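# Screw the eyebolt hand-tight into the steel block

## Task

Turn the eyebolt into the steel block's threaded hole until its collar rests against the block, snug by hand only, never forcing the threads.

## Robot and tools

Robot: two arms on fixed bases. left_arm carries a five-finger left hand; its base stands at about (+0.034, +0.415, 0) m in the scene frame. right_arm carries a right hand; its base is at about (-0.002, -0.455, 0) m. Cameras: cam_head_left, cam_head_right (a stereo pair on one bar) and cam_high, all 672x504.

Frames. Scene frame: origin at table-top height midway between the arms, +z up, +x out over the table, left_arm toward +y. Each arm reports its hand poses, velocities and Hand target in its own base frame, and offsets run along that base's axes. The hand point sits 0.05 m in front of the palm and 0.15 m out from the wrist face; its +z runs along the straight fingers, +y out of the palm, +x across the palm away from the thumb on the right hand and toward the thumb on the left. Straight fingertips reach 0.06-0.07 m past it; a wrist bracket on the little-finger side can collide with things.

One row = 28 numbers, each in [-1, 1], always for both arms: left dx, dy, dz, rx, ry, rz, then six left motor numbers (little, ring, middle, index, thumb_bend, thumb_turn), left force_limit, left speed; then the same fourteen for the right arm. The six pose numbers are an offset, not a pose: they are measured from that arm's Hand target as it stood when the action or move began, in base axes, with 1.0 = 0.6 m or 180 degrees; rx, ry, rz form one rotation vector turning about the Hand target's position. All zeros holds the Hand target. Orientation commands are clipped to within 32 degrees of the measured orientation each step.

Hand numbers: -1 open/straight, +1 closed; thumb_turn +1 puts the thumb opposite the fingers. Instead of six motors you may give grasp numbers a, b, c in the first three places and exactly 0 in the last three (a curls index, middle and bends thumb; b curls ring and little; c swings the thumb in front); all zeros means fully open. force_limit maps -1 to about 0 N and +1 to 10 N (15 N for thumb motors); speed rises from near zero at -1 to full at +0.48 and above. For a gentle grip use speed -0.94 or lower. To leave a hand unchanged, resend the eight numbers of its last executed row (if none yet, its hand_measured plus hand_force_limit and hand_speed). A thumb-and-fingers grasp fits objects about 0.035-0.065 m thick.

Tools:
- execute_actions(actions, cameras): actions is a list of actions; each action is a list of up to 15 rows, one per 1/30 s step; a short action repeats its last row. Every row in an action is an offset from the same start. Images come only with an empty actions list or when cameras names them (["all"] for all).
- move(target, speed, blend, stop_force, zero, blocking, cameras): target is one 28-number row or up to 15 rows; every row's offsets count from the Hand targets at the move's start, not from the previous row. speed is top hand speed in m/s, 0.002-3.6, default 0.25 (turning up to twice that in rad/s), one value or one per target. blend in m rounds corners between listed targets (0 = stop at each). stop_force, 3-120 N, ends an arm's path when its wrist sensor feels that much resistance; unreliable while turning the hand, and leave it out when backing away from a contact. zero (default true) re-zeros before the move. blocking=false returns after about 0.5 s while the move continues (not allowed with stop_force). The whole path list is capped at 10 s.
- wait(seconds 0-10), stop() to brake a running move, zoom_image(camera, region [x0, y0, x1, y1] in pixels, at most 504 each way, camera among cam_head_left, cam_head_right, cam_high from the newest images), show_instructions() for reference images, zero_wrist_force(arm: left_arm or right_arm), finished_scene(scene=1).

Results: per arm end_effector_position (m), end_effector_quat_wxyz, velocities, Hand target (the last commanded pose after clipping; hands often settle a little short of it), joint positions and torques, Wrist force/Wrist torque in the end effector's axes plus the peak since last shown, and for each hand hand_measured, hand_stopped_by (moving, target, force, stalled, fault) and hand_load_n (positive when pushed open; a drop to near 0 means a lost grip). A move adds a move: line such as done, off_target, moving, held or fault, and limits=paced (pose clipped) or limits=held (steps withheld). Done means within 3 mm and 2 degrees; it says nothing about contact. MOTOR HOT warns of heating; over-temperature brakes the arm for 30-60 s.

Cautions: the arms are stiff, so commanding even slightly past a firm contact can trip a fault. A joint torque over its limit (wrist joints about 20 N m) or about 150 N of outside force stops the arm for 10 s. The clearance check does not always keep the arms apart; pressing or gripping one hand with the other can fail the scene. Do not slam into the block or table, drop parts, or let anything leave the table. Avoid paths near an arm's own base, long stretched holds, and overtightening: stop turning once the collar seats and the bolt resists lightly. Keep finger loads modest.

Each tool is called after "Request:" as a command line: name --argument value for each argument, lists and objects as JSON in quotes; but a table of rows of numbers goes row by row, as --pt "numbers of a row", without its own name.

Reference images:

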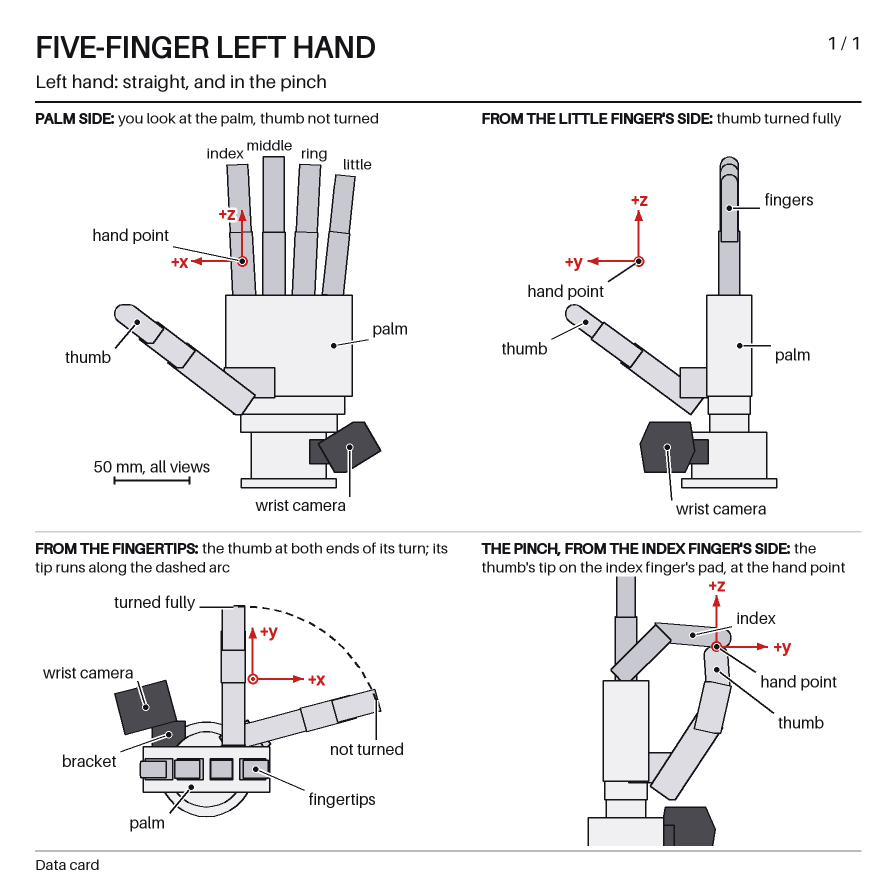

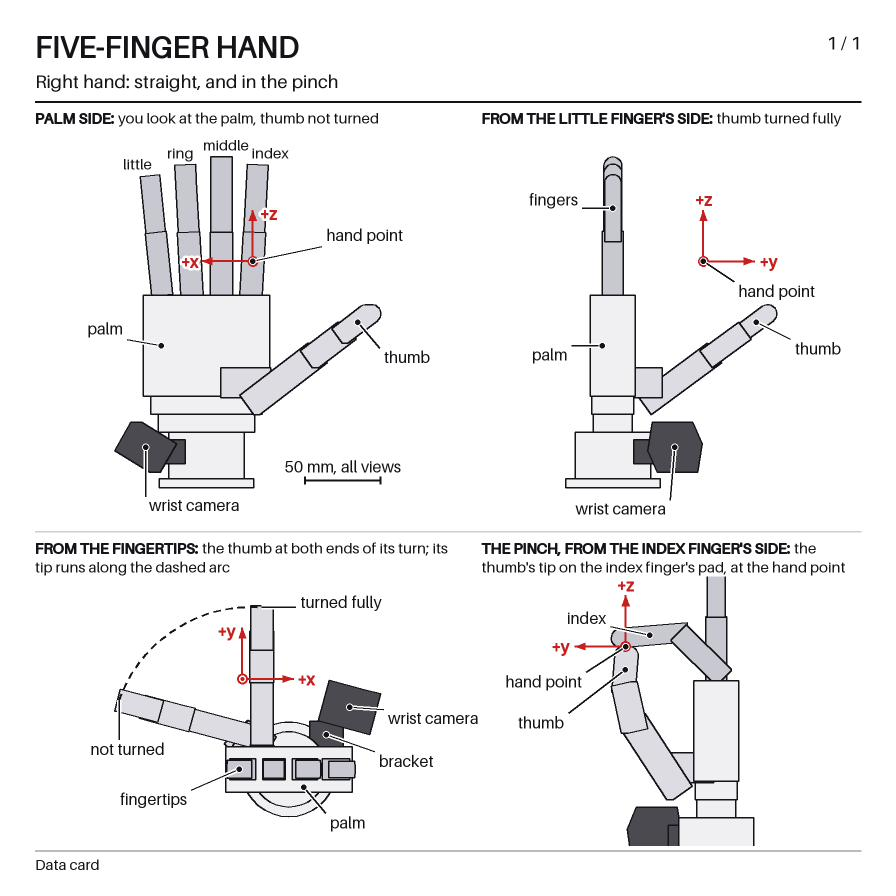

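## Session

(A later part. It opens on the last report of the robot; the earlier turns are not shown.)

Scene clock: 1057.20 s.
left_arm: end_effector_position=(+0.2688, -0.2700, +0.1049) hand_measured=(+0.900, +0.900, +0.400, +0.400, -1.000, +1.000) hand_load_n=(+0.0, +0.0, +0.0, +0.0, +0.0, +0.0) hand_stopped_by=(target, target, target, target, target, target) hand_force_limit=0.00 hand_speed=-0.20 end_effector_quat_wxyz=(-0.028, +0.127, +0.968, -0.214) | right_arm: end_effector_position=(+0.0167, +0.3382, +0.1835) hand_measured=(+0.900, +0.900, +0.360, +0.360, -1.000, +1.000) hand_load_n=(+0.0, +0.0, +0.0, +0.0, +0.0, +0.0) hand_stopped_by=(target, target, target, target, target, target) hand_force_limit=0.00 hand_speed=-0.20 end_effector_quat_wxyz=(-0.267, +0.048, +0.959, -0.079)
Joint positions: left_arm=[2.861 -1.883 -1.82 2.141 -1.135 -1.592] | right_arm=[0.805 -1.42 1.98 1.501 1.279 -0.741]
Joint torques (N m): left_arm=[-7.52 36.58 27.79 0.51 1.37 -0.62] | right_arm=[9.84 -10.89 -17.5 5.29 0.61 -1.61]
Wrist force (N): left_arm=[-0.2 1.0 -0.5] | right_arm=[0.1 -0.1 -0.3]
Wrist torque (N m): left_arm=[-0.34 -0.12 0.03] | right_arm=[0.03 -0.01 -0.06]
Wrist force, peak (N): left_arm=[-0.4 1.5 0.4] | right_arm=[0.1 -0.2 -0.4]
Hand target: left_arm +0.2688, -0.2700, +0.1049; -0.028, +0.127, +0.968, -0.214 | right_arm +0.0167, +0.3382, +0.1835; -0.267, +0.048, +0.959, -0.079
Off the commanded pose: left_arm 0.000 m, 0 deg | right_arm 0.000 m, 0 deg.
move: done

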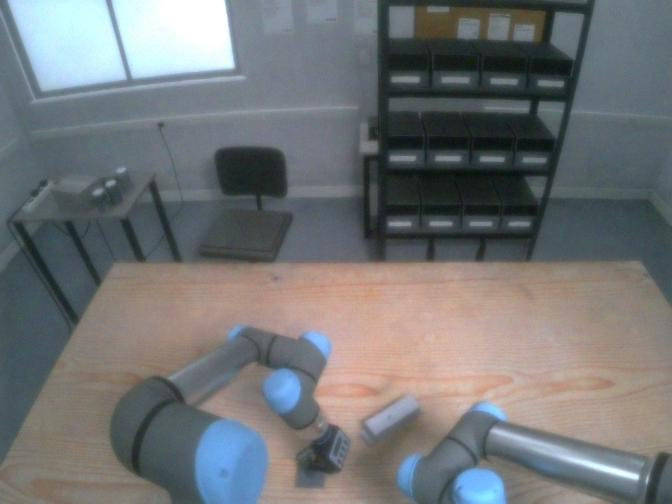

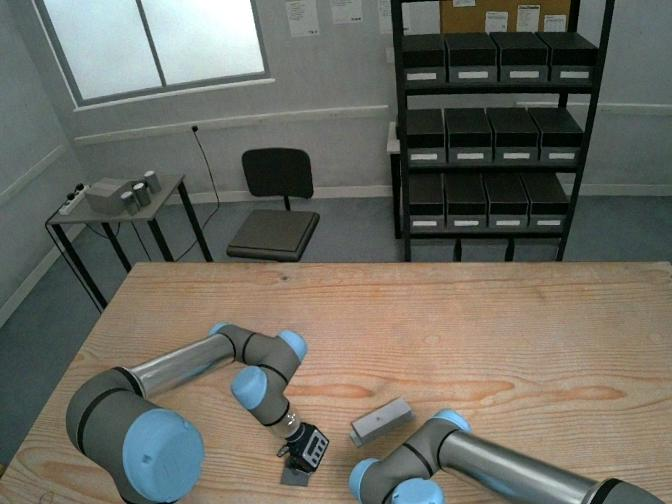

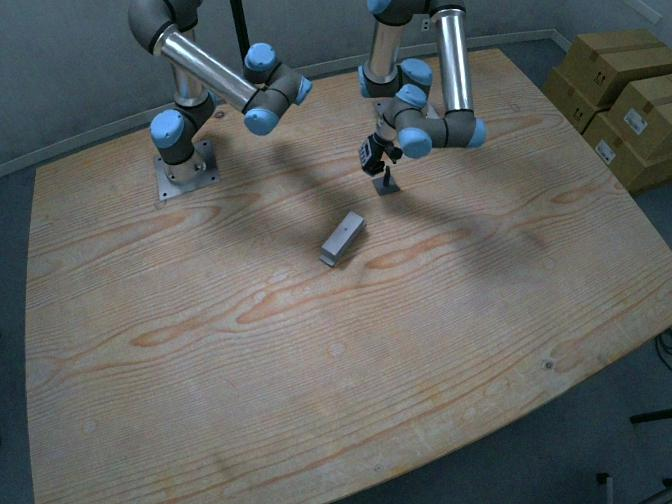

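Request:
move --target '[-0.0027,0.0112,-0.0267,0,0,0,0.9,0.9,0.4,0.4,-1,1,0,-0.2,0,0,0,0,0,0,0.9,0.9,0.36,0.36,-1,1,0,-0.2]' --speed 0.05 --stop_force 4 --cameras '["all"]'

Request:
zoom_image --camera "cam_high" --region '[365, 145, 415, 195]'

Request:
zoom_image --camera "cam_head_right" --region '[260, 440, 310, 490]'

Request:
zoom_image --camera "cam_head_left" --region '[275, 440, 325, 490]'

Scene clock: 1126.27 s.
left_arm: end_effector_position=(+0.2671, -0.2633, +0.0889) hand_measured=(+0.900, +0.900, +0.400, +0.400, -1.000, +1.000) hand_load_n=(+0.5, +0.0, +0.0, +0.0, +0.0, +0.0) hand_stopped_by=(target, target, target, target, target, target) hand_force_limit=0.00 hand_speed=-0.20 end_effector_quat_wxyz=(-0.028, +0.127, +0.968, -0.214) | right_arm: end_effector_position=(+0.0167, +0.3382, +0.1835) hand_measured=(+0.900, +0.900, +0.360, +0.360, -1.000, +1.000) hand_load_n=(+0.0, +0.0, +0.0, +0.0, -0.5, +0.5) hand_stopped_by=(target, target, target, target, target, target) hand_force_limit=0.00 hand_speed=-0.20 end_effector_quat_wxyz=(-0.267, +0.048, +0.959, -0.079)
Joint positions: left_arm=[2.878 -1.895 -1.855 2.18 -1.135 -1.574] | right_arm=[0.805 -1.42 1.98 1.501 1.279 -0.741]
Joint torques (N m): left_arm=[-7.73 38.67 27.18 -5.27 1.88 -1.22] | right_arm=[10.76 -11.07 -18.43 5.13 0.55 -1.68]
Wrist force (N): left_arm=[-0.4 1.0 -0.3] | right_arm=[0.1 0.2 -0.3]
Wrist torque (N m): left_arm=[-0.34 -0.09 0.02] | right_arm=[0.06 0.00 -0.06]
Wrist force, peak (N): left_arm=[-1.0 0.7 -0.9] | right_arm=[0.1 -0.1 -0.5]
Hand target: left_arm +0.2672, -0.2633, +0.0889; -0.028, +0.127, +0.968, -0.214 | right_arm +0.0167, +0.3382, +0.1835; -0.267, +0.048, +0.959, -0.079
Off the commanded pose: left_arm 0.000 m, 0 deg | right_arm 0.000 m, 0 deg.
move: done

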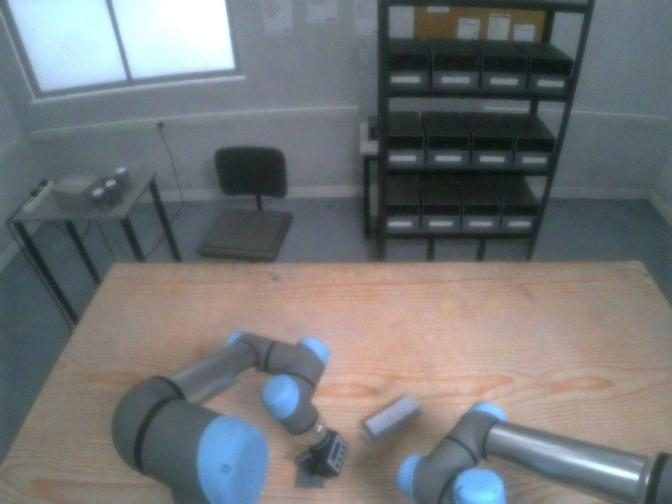

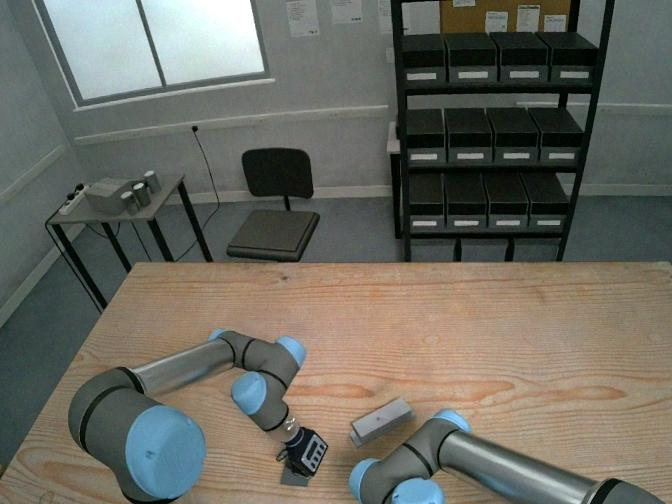

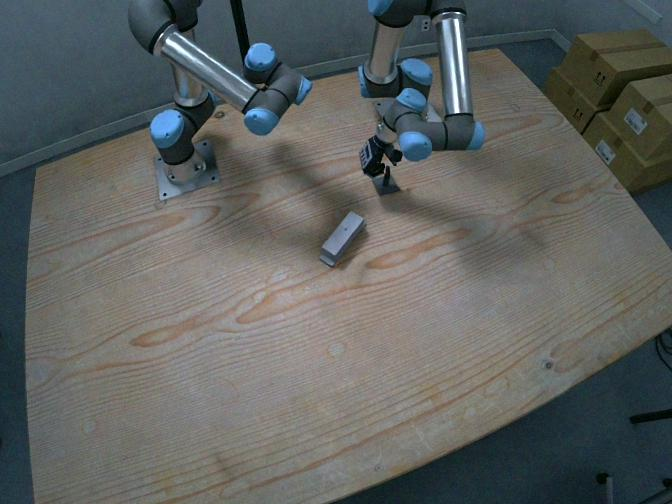

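Scaled by 10.080 from the camera's 672x504 image, which has a finer 960x720 frame.

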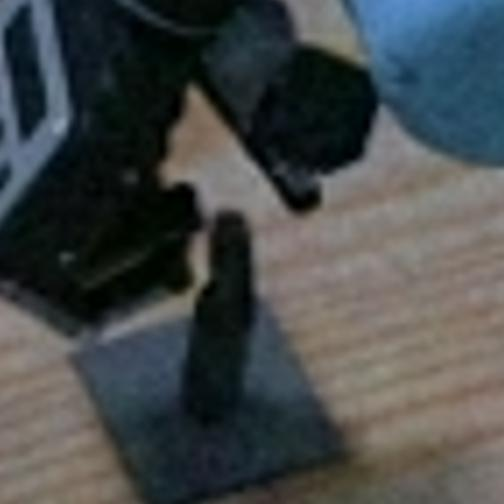

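Scaled by 10.080 from the camera's 672x504 image, which has a finer 960x720 frame.

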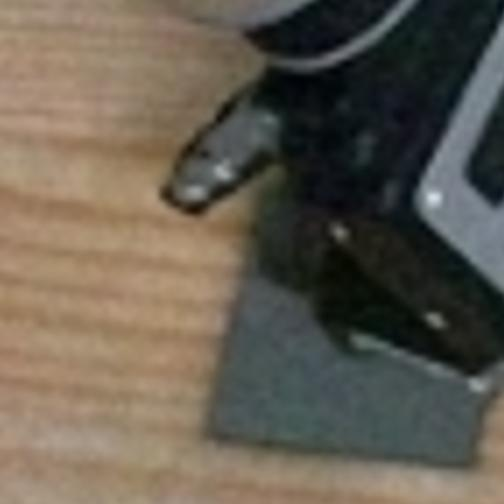

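Scaled by 10.080 from the camera's 672x504 image, which has a finer 960x720 frame.

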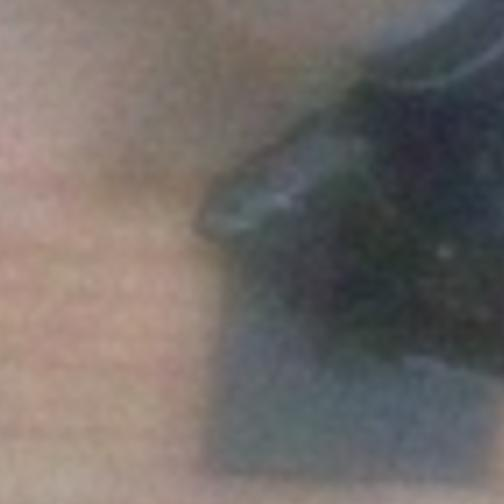

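Request:
move --target '[0.0023,0.0088,0,0,0,0,0.9,0.9,0.4,0.4,-1,1,0,-0.2,0,0,0,0,0,0,0.9,0.9,0.36,0.36,-1,1,0,-0.2]' --speed 0.02 --stop_force 3 --cameras '["cam_high", "cam_head_right"]'

Request:
zoom_image --camera "cam_high" --region '[370, 150, 410, 190]'

Request:
zoom_image --camera "cam_head_right" --region '[270, 445, 310, 485]'

Scene clock: 1148.70 s.
left_arm: end_effector_position=(+0.2685, -0.2580, +0.0889) hand_measured=(+0.900, +0.900, +0.400, +0.400, -1.000, +1.000) hand_load_n=(+0.0, +0.0, +0.0, +0.0, +0.0, +0.0) hand_stopped_by=(target, target, target, target, target, target) hand_force_limit=0.00 hand_speed=-0.20 end_effector_quat_wxyz=(-0.028, +0.127, +0.968, -0.214) | right_arm: end_effector_position=(+0.0167, +0.3382, +0.1835) hand_measured=(+0.900, +0.900, +0.360, +0.360, -1.000, +1.000) hand_load_n=(+0.0, +0.5, +0.0, +0.5, +0.5, +0.5) hand_stopped_by=(target, target, target, target, target, target) hand_force_limit=0.00 hand_speed=-0.20 end_effector_quat_wxyz=(-0.267, +0.048, +0.959, -0.079)
Joint positions: left_arm=[2.893 -1.892 -1.862 2.176 -1.135 -1.557] | right_arm=[0.805 -1.42 1.98 1.501 1.279 -0.741]
Joint torques (N m): left_arm=[-8.43 17.22 24.34 0.41 -1.08 -1.3] | right_arm=[9.54 -11.8 -18.19 4.82 0.5 -1.47]
Wrist force (N): left_arm=[-0.5 0.9 -0.4] | right_arm=[0.2 -0.1 0.0]
Wrist torque (N m): left_arm=[-0.35 -0.07 0.02] | right_arm=[0.01 -0.02 -0.06]
Wrist force, peak (N): left_arm=[-0.3 1.3 -0.6] | right_arm=[0.0 -0.1 -0.5]
Hand target: left_arm +0.2685, -0.2580, +0.0889; -0.028, +0.127, +0.968, -0.214 | right_arm +0.0167, +0.3382, +0.1835; -0.267, +0.048, +0.959, -0.079
Off the commanded pose: left_arm 0.000 m, 0 deg | right_arm 0.000 m, 0 deg.
move: done
Images, in order (width x height): cam_head_right 672x504, cam_high 672x504.

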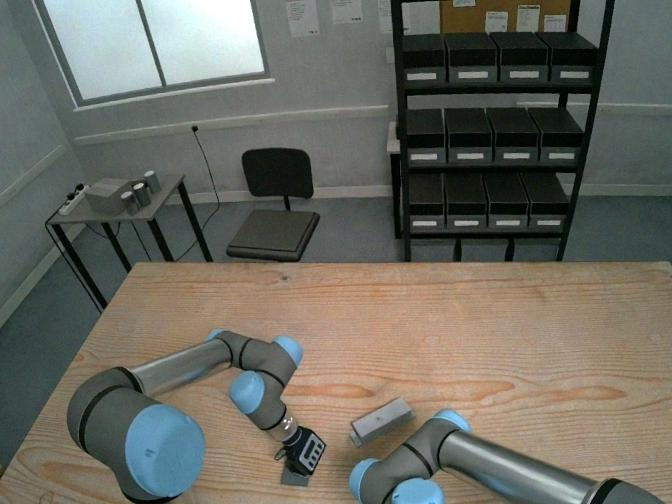

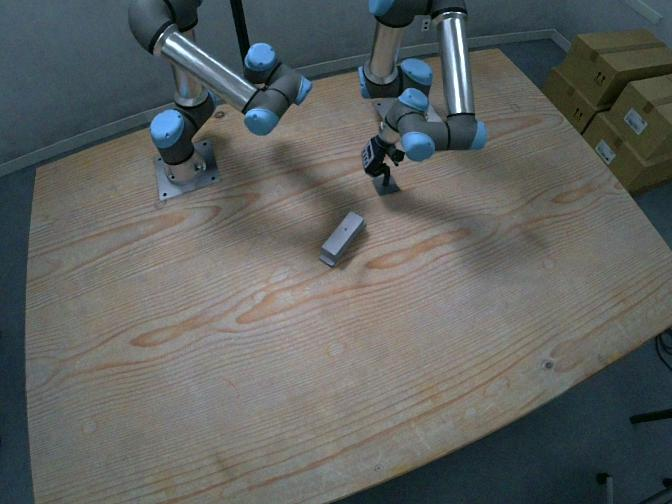

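Scaled by 12.600 from the camera's 672x504 image, which has a finer 960x720 frame.

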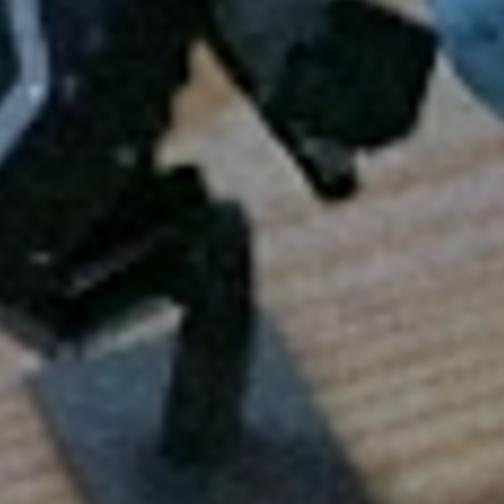

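Scaled by 12.600 from the camera's 672x504 image, which has a finer 960x720 frame.

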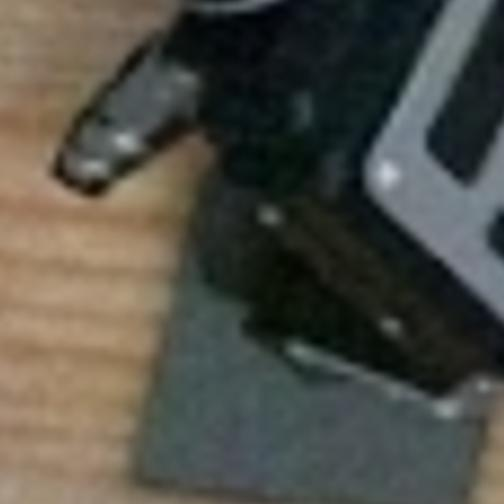

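Request:
move --target '[0,0,0,0,0,0,0.9,0.9,0.4,0.4,-0.2,1,-0.7,-0.9,0,0,0,0,0,0,0.9,0.9,0.36,0.36,-1,1,0,-0.2]' --cameras '["all"]'

Request:
zoom_image --camera "cam_high" --region '[370, 150, 410, 200]'

Request:
zoom_image --camera "cam_head_right" --region '[270, 445, 310, 495]'

Request:
zoom_image --camera "cam_head_left" --region '[285, 445, 325, 495]'

Scene clock: 1164.90 s.
left_arm: end_effector_position=(+0.2685, -0.2580, +0.0889) hand_measured=(+0.900, +0.900, +0.400, +0.400, -0.574, +1.000) hand_load_n=(+0.0, +0.0, +0.5, +0.0, +3.0, +0.5) hand_stopped_by=(target, target, target, target, force, target) hand_force_limit=-0.70 hand_speed=-0.90 end_effector_quat_wxyz=(-0.028, +0.127, +0.968, -0.214) | right_arm: end_effector_position=(+0.0167, +0.3382, +0.1835) hand_measured=(+0.900, +0.900, +0.360, +0.360, -1.000, +1.000) hand_load_n=(+0.0, +0.0, +0.0, +0.0, +0.0, +0.5) hand_stopped_by=(target, target, target, target, target, target) hand_force_limit=0.00 hand_speed=-0.20 end_effector_quat_wxyz=(-0.267, +0.048, +0.959, -0.079)
Joint positions: left_arm=[2.893 -1.892 -1.862 2.176 -1.135 -1.557] | right_arm=[0.805 -1.42 1.98 1.501 1.279 -0.741]
Joint torques (N m): left_arm=[-8.23 17.41 25.02 0.35 -0.79 -1.26] | right_arm=[9.72 -12.12 -18.42 4.55 0.62 -1.48]
Wrist force (N): left_arm=[-0.4 1.3 -1.7] | right_arm=[0.1 0.1 -0.1]
Wrist torque (N m): left_arm=[-0.34 -0.10 0.01] | right_arm=[0.04 -0.02 -0.06]
Wrist force, peak (N): left_arm=[-0.4 1.0 -2.0] | right_arm=[0.1 0.1 -0.5]
Hand target: left_arm +0.2685, -0.2580, +0.0889; -0.028, +0.127, +0.968, -0.214 | right_arm +0.0167, +0.3382, +0.1835; -0.267, +0.048, +0.959, -0.079
Off the commanded pose: left_arm 0.000 m, 0 deg | right_arm 0.000 m, 0 deg.
move: done

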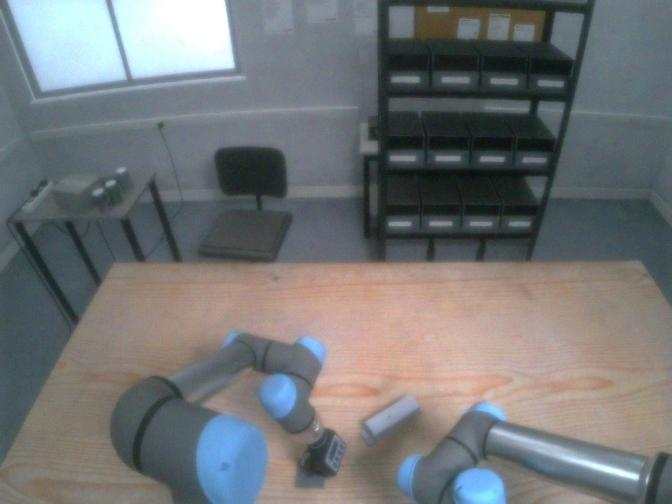

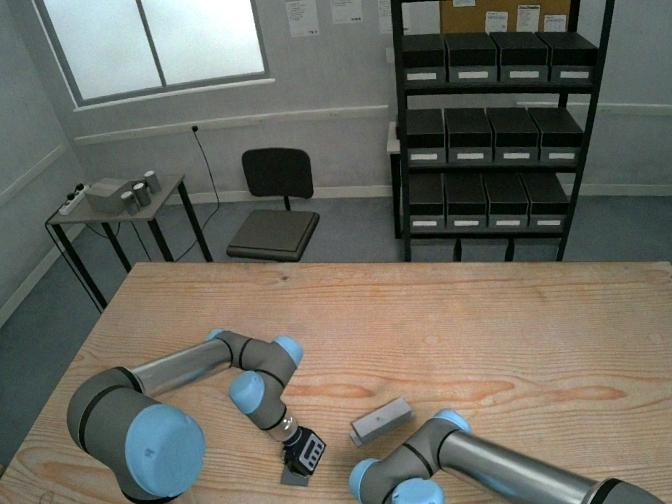

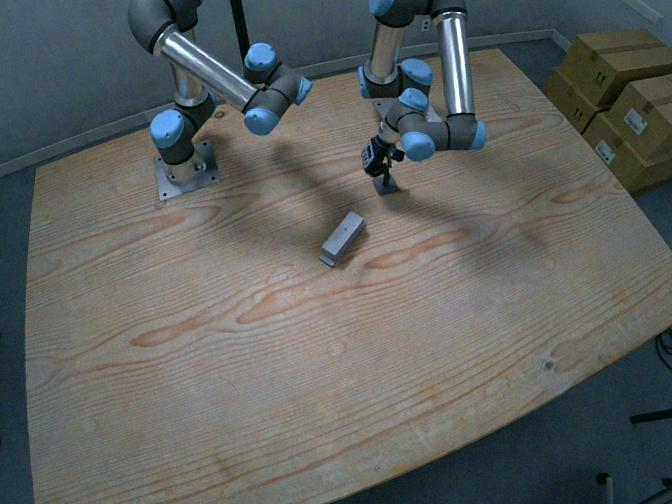

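Scaled by 10.080 from the camera's 672x504 image, which has a finer 960x720 frame.

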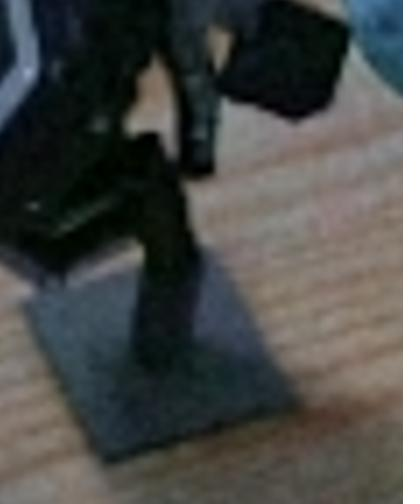

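Scaled by 10.080 from the camera's 672x504 image, which has a finer 960x720 frame.

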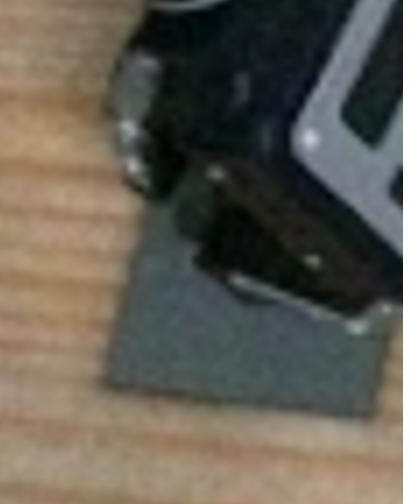

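Scaled by 10.080 from the camera's 672x504 image, which has a finer 960x720 frame.

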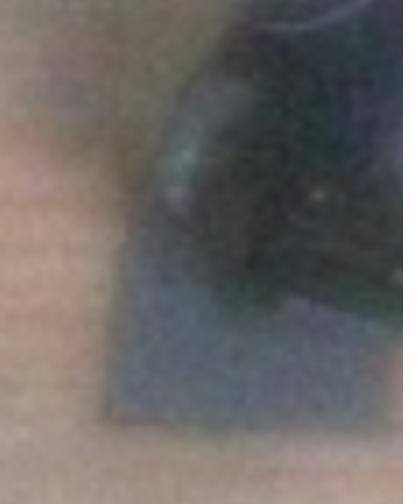

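Request:
move --target '[0,0,0,0,0,0,0.9,0.9,0.4,0.4,-0.1,1,0.1,-0.9,0,0,0,0,0,0,0.9,0.9,0.36,0.36,-1,1,0,-0.2]'

Request:
move --target '[0,0,0.0333,0,0,0,0.9,0.9,0.4,0.4,-0.1,1,0.1,-0.9,0,0,0,0,0,0,0.9,0.9,0.36,0.36,-1,1,0,-0.2]' --speed 0.04 --cameras '["cam_high", "cam_head_right"]'

Request:
zoom_image --camera "cam_high" --region '[360, 135, 420, 205]'

Request:
zoom_image --camera "cam_head_right" --region '[260, 435, 320, 495]'

Scene clock: 1181.87 s.
left_arm: end_effector_position=(+0.2685, -0.2580, +0.0889) hand_measured=(+0.900, +0.900, +0.400, +0.400, -0.560, +1.000) hand_load_n=(+0.0, +0.0, +1.0, +0.0, +7.5, +1.0) hand_stopped_by=(target, target, target, target, force, target) hand_force_limit=0.10 hand_speed=-0.90 end_effector_quat_wxyz=(-0.028, +0.127, +0.968, -0.214) | right_arm: end_effector_position=(+0.0167, +0.3382, +0.1835) hand_measured=(+0.900, +0.900, +0.360, +0.360, -1.000, +1.000) hand_load_n=(+0.0, +0.0, +0.0, +0.0, +0.0, +0.0) hand_stopped_by=(target, target, target, target, target, target) hand_force_limit=0.00 hand_speed=-0.20 end_effector_quat_wxyz=(-0.267, +0.048, +0.959, -0.079)
Joint positions: left_arm=[2.893 -1.892 -1.862 2.176 -1.135 -1.557] | right_arm=[0.805 -1.42 1.98 1.501 1.279 -0.741]
Joint torques (N m): left_arm=[-8.34 16.9 24.91 0.27 -0.6 -1.05] | right_arm=[10.96 -12.61 -18.27 4.44 0.61 -1.45]
Wrist force (N): left_arm=[-0.3 1.0 -3.5] | right_arm=[0.0 0.0 -0.2]
Wrist torque (N m): left_arm=[-0.39 -0.13 0.01] | right_arm=[0.04 0.01 -0.07]
Wrist force, peak (N): left_arm=[-0.3 0.8 -3.7] | right_arm=[0.1 0.0 -0.5]
Hand target: left_arm +0.2685, -0.2580, +0.0889; -0.028, +0.127, +0.968, -0.214 | right_arm +0.0167, +0.3382, +0.1835; -0.267, +0.048, +0.959, -0.079
Off the commanded pose: left_arm 0.000 m, 0 deg | right_arm 0.000 m, 0 deg.
move: done

Scene clock: 1182.70 s.
left_arm: end_effector_position=(+0.2686, -0.2580, +0.1090) hand_measured=(+0.900, +0.900, +0.400, +0.400, -0.560, +1.000) hand_load_n=(+0.0, +0.0, +3.5, +0.5, +6.5, +0.5) hand_stopped_by=(target, target, target, target, force, target) hand_force_limit=0.10 hand_speed=-0.90 end_effector_quat_wxyz=(-0.028, +0.127, +0.968, -0.214) | right_arm: end_effector_position=(+0.0167, +0.3382, +0.1835) hand_measured=(+0.900, +0.900, +0.360, +0.360, -1.000, +1.000) hand_load_n=(+0.0, +0.0, +0.0, +0.0, +0.0, +0.5) hand_stopped_by=(target, target, target, target, target, target) hand_force_limit=0.00 hand_speed=-0.20 end_effector_quat_wxyz=(-0.267, +0.048, +0.959, -0.079)
Joint positions: left_arm=[2.893 -1.864 -1.838 2.126 -1.135 -1.557] | right_arm=[0.805 -1.42 1.98 1.501 1.279 -0.741]
Joint torques (N m): left_arm=[-6.63 15.83 4.45 0.56 -0.39 -0.44] | right_arm=[10.18 -13.07 -18.65 4.32 0.47 -1.5]
Wrist force (N): left_arm=[-0.6 1.4 -0.1] | right_arm=[0.1 0.2 -0.1]
Wrist torque (N m): left_arm=[-0.31 -0.04 0.00] | right_arm=[0.06 -0.02 -0.06]
Wrist force, peak (N): left_arm=[-0.8 3.4 2.1] | right_arm=[-0.2 -0.1 -0.4]
Hand target: left_arm +0.2685, -0.2580, +0.1089; -0.028, +0.127, +0.968, -0.214 | right_arm +0.0167, +0.3382, +0.1835; -0.267, +0.048, +0.959, -0.079
Off the commanded pose: left_arm 0.000 m, 0 deg | right_arm 0.000 m, 0 deg.
move: done
Images, in order (width x height): cam_head_right 672x504, cam_high 672x504.

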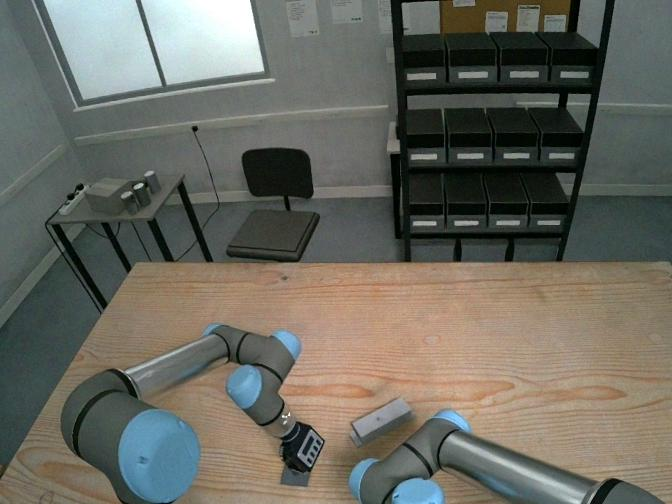

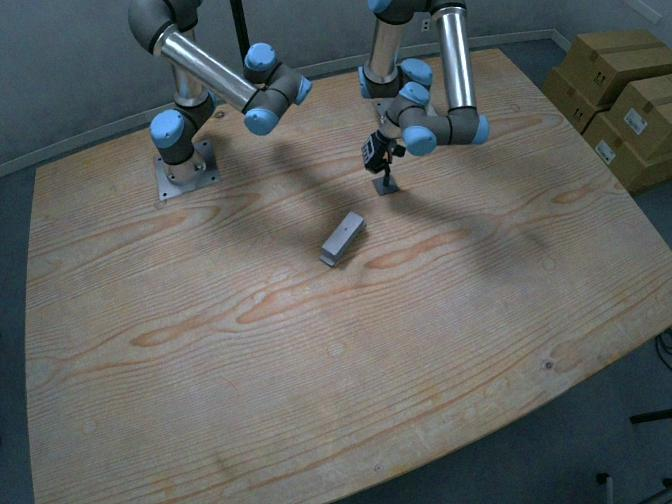

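Scaled by 7.200 from the camera's 672x504 image, which has a finer 960x720 frame.

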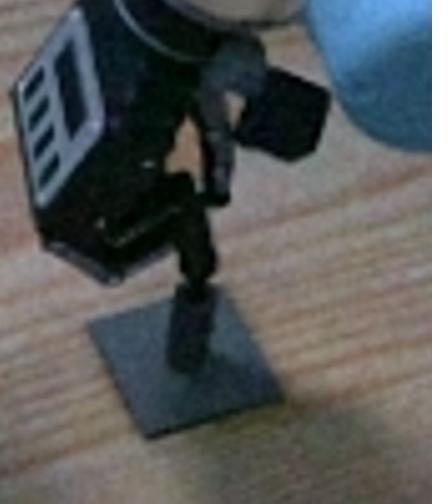

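Scaled by 8.400 from the camera's 672x504 image, which has a finer 960x720 frame.

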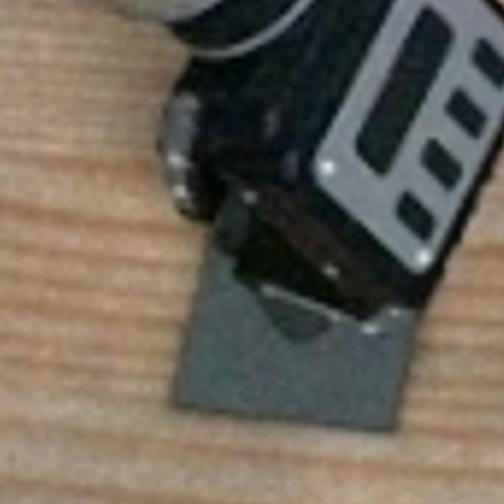

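Request:
move --target '[0,0,0.1333,0,0,0,0.9,0.9,0.4,0.4,-0.1,1,0.1,-0.9,0,0,0,0,0,0,0.9,0.9,0.36,0.36,-1,1,0,-0.2]' --speed 0.08 --cameras '["cam_high", "cam_head_right", "cam_head_left"]'

Request:
zoom_image --camera "cam_high" --region '[365, 125, 415, 185]'

Request:
zoom_image --camera "cam_head_right" --region '[260, 435, 310, 495]'

Scene clock: 1195.50 s.
left_arm: end_effector_position=(+0.2686, -0.2580, +0.1889) hand_measured=(+0.900, +0.900, +0.400, +0.400, -0.560, +1.000) hand_load_n=(+0.0, +0.5, +3.5, +0.0, +6.0, +0.5) hand_stopped_by=(target, target, target, target, force, target) hand_force_limit=0.10 hand_speed=-0.90 end_effector_quat_wxyz=(-0.028, +0.127, +0.968, -0.214) | right_arm: end_effector_position=(+0.0167, +0.3382, +0.1835) hand_measured=(+0.900, +0.900, +0.360, +0.360, -1.000, +1.000) hand_load_n=(+0.5, +0.0, +0.5, +0.0, +0.0, +0.0) hand_stopped_by=(target, target, target, target, target, target) hand_force_limit=0.00 hand_speed=-0.20 end_effector_quat_wxyz=(-0.267, +0.048, +0.959, -0.079)
Joint positions: left_arm=[2.893 -1.779 -1.722 1.924 -1.135 -1.557] | right_arm=[0.805 -1.42 1.98 1.501 1.279 -0.741]
Joint torques (N m): left_arm=[3.64 15.11 8.2 -1.05 1.14 1.36] | right_arm=[10.51 -13.3 -19.12 4.13 0.6 -1.57]
Wrist force (N): left_arm=[-0.9 1.3 0.0] | right_arm=[0.0 0.0 -0.3]
Wrist torque (N m): left_arm=[-0.33 -0.02 -0.03] | right_arm=[0.04 0.01 -0.07]
Wrist force, peak (N): left_arm=[-0.2 2.0 1.3] | right_arm=[0.4 -0.2 -0.2]
Hand target: left_arm +0.2685, -0.2580, +0.1889; -0.028, +0.127, +0.968, -0.214 | right_arm +0.0167, +0.3382, +0.1835; -0.267, +0.048, +0.959, -0.079
Off the commanded pose: left_arm 0.000 m, 0 deg | right_arm 0.000 m, 0 deg.
move: done

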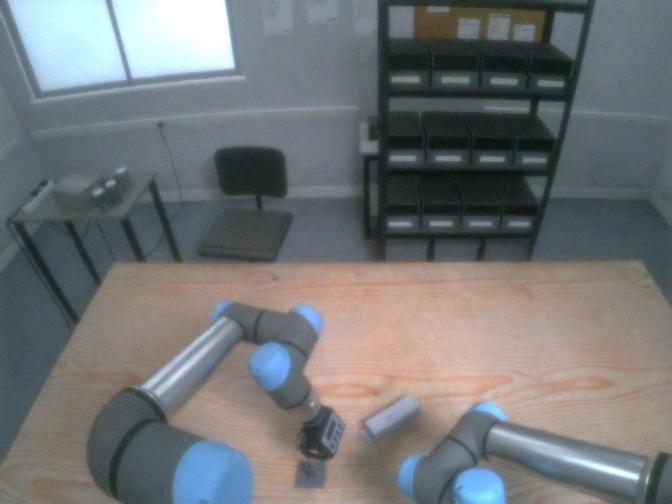

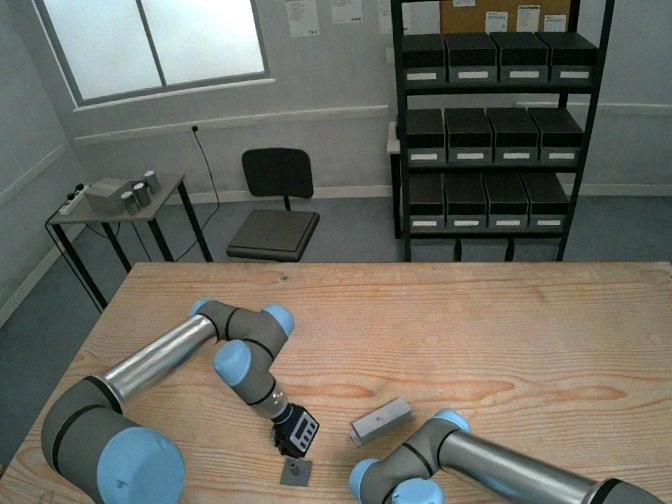

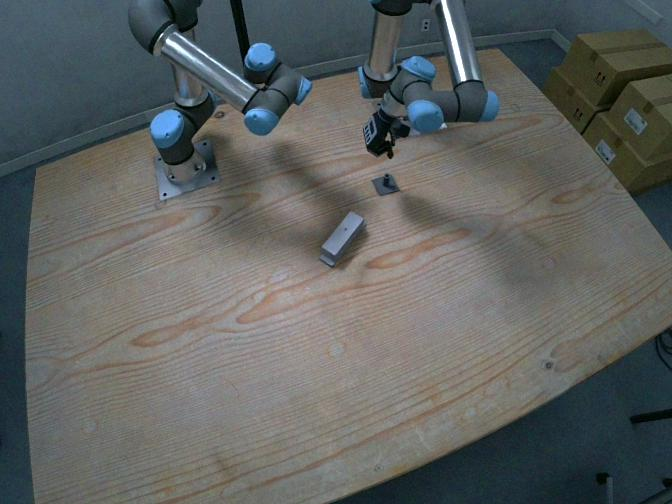

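Scaled by 8.400 from the camera's 672x504 image, which has a finer 960x720 frame.

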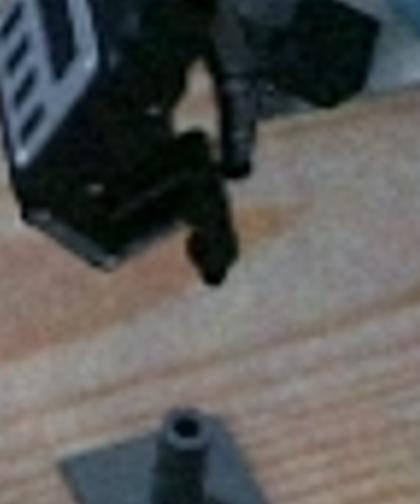

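Scaled by 8.400 from the camera's 672x504 image, which has a finer 960x720 frame.

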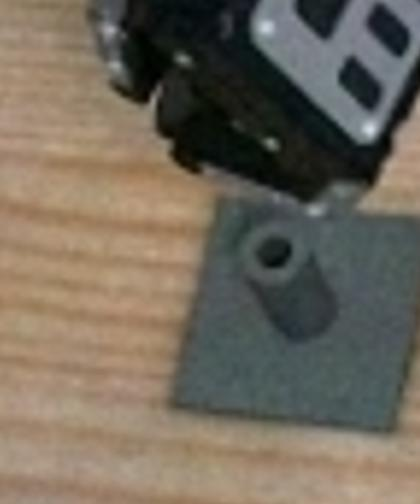

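Request:
move --target '[0.248,-0.3315,-0.065,0,0,0,0.9,0.9,0.4,0.4,-0.1,1,0.1,-0.9,0,0,0,0,0,0,0.9,0.9,0.36,0.36,-1,1,0,-0.2]' --speed 0.15 --cameras '["all"]'

Request:
zoom_image --camera "cam_high" --region '[310, 175, 380, 275]'

Request:
zoom_image --camera "cam_head_right" --region '[330, 370, 430, 450]'

Request:
zoom_image --camera "cam_head_left" --region '[340, 370, 440, 450]'

Scene clock: 1268.17 s.
left_arm: end_effector_position=(+0.4173, -0.4569, +0.1499) hand_measured=(+0.900, +0.900, +0.400, +0.400, -0.560, +1.000) hand_load_n=(+0.0, +0.0, +3.5, +0.0, +6.5, +0.5) hand_stopped_by=(target, target, target, target, force, target) hand_force_limit=0.10 hand_speed=-0.90 end_effector_quat_wxyz=(-0.028, +0.127, +0.968, -0.214) | right_arm: end_effector_position=(+0.0167, +0.3382, +0.1835) hand_measured=(+0.900, +0.900, +0.360, +0.360, -1.000, +1.000) hand_load_n=(+0.0, +0.0, +0.0, +0.0, +0.0, +0.0) hand_stopped_by=(target, target, target, target, target, target) hand_force_limit=0.00 hand_speed=-0.20 end_effector_quat_wxyz=(-0.267, +0.048, +0.959, -0.079)
Joint positions: left_arm=[2.624 -2.402 -0.829 1.777 -1.15 -1.852] | right_arm=[0.805 -1.42 1.98 1.501 1.279 -0.741]
Joint torques (N m): left_arm=[8.87 42.54 32.22 -0.11 1.5 0.21] | right_arm=[10.26 -13.85 -18.95 3.95 0.5 -1.55]
Wrist force (N): left_arm=[-0.4 1.0 0.5] | right_arm=[0.0 0.0 -0.3]
Wrist torque (N m): left_arm=[-0.38 -0.10 0.20] | right_arm=[0.03 0.01 -0.07]
Wrist force, peak (N): left_arm=[-2.2 5.8 -1.5] | right_arm=[0.4 -0.1 -0.4]
Hand target: left_arm +0.4173, -0.4569, +0.1499; -0.028, +0.127, +0.968, -0.214 | right_arm +0.0167, +0.3382, +0.1835; -0.267, +0.048, +0.959, -0.079
Off the commanded pose: left_arm 0.000 m, 0 deg | right_arm 0.000 m, 0 deg.
move: done

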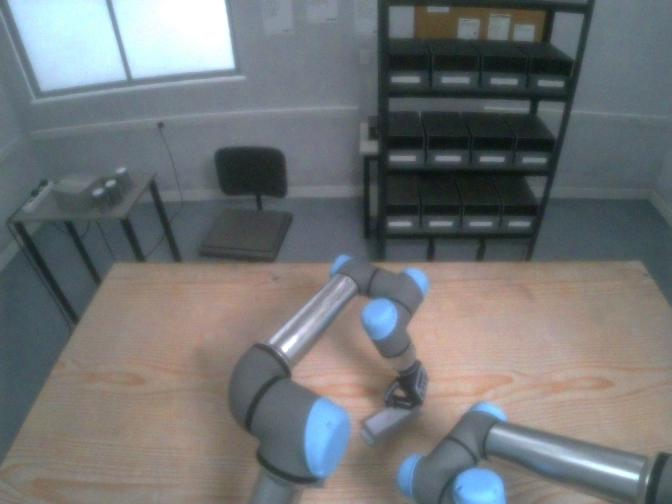

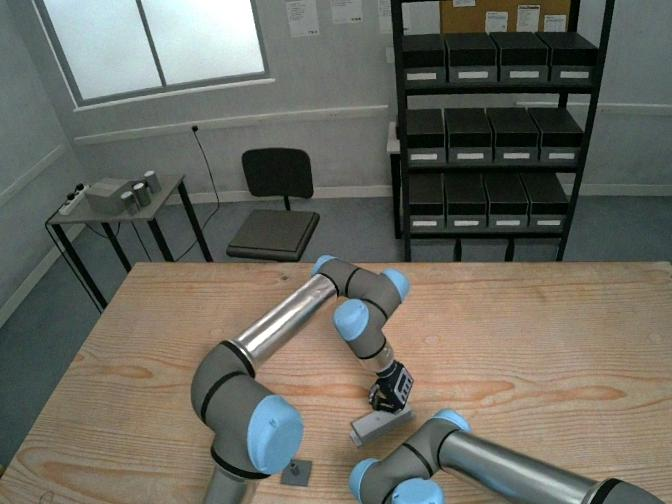

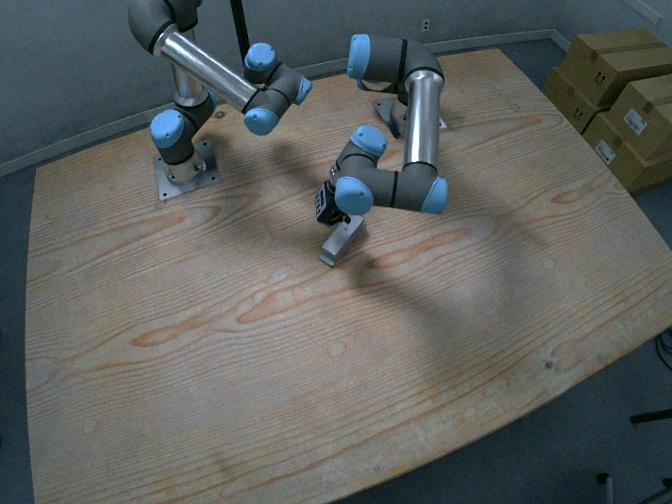

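Scaled by 5.040 from the camera's 672x504 image, which has a finer 960x720 frame.

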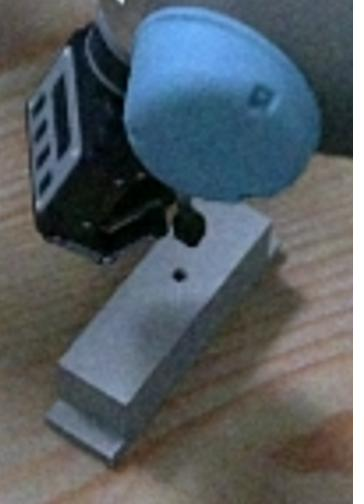

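Scaled by 5.040 from the camera's 672x504 image, which has a finer 960x720 frame.

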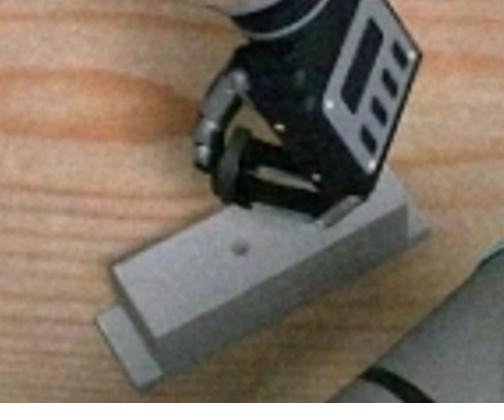

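Scaled by 5.040 from the camera's 672x504 image, which has a finer 960x720 frame.

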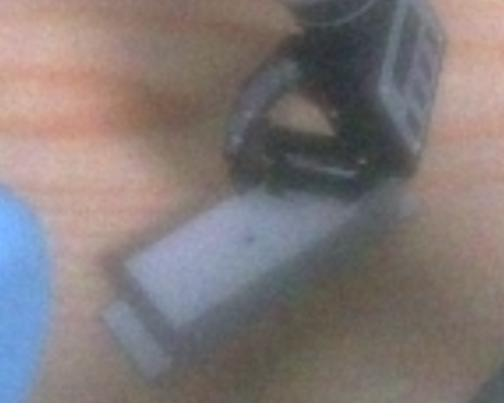

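Request:
zoom_image --camera "cam_high" --region '[325, 200, 365, 240]'

Request:
zoom_image --camera "cam_head_right" --region '[360, 385, 400, 425]'

Request:
zoom_image --camera "cam_head_left" --region '[370, 385, 410, 425]'

Scaled by 12.600 from the camera's 672x504 image, which has a finer 960x720 frame.

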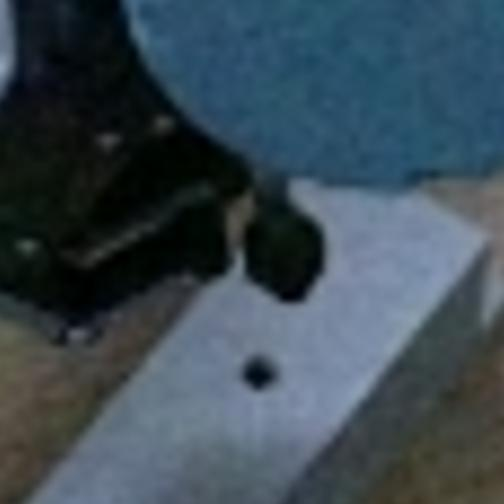

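Scaled by 12.600 from the camera's 672x504 image, which has a finer 960x720 frame.

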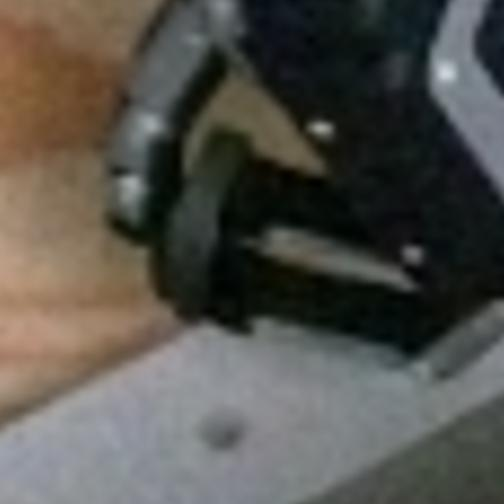

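Scaled by 12.600 from the camera's 672x504 image, which has a finer 960x720 frame.

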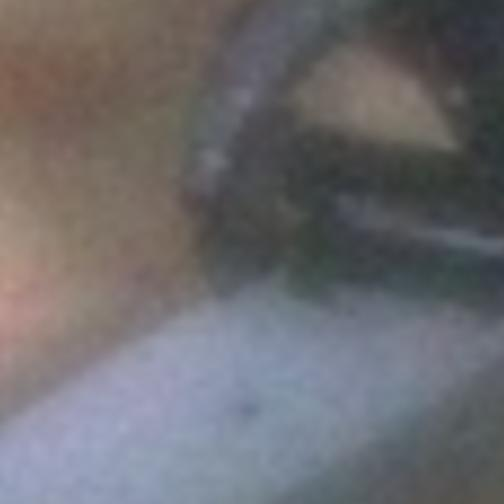

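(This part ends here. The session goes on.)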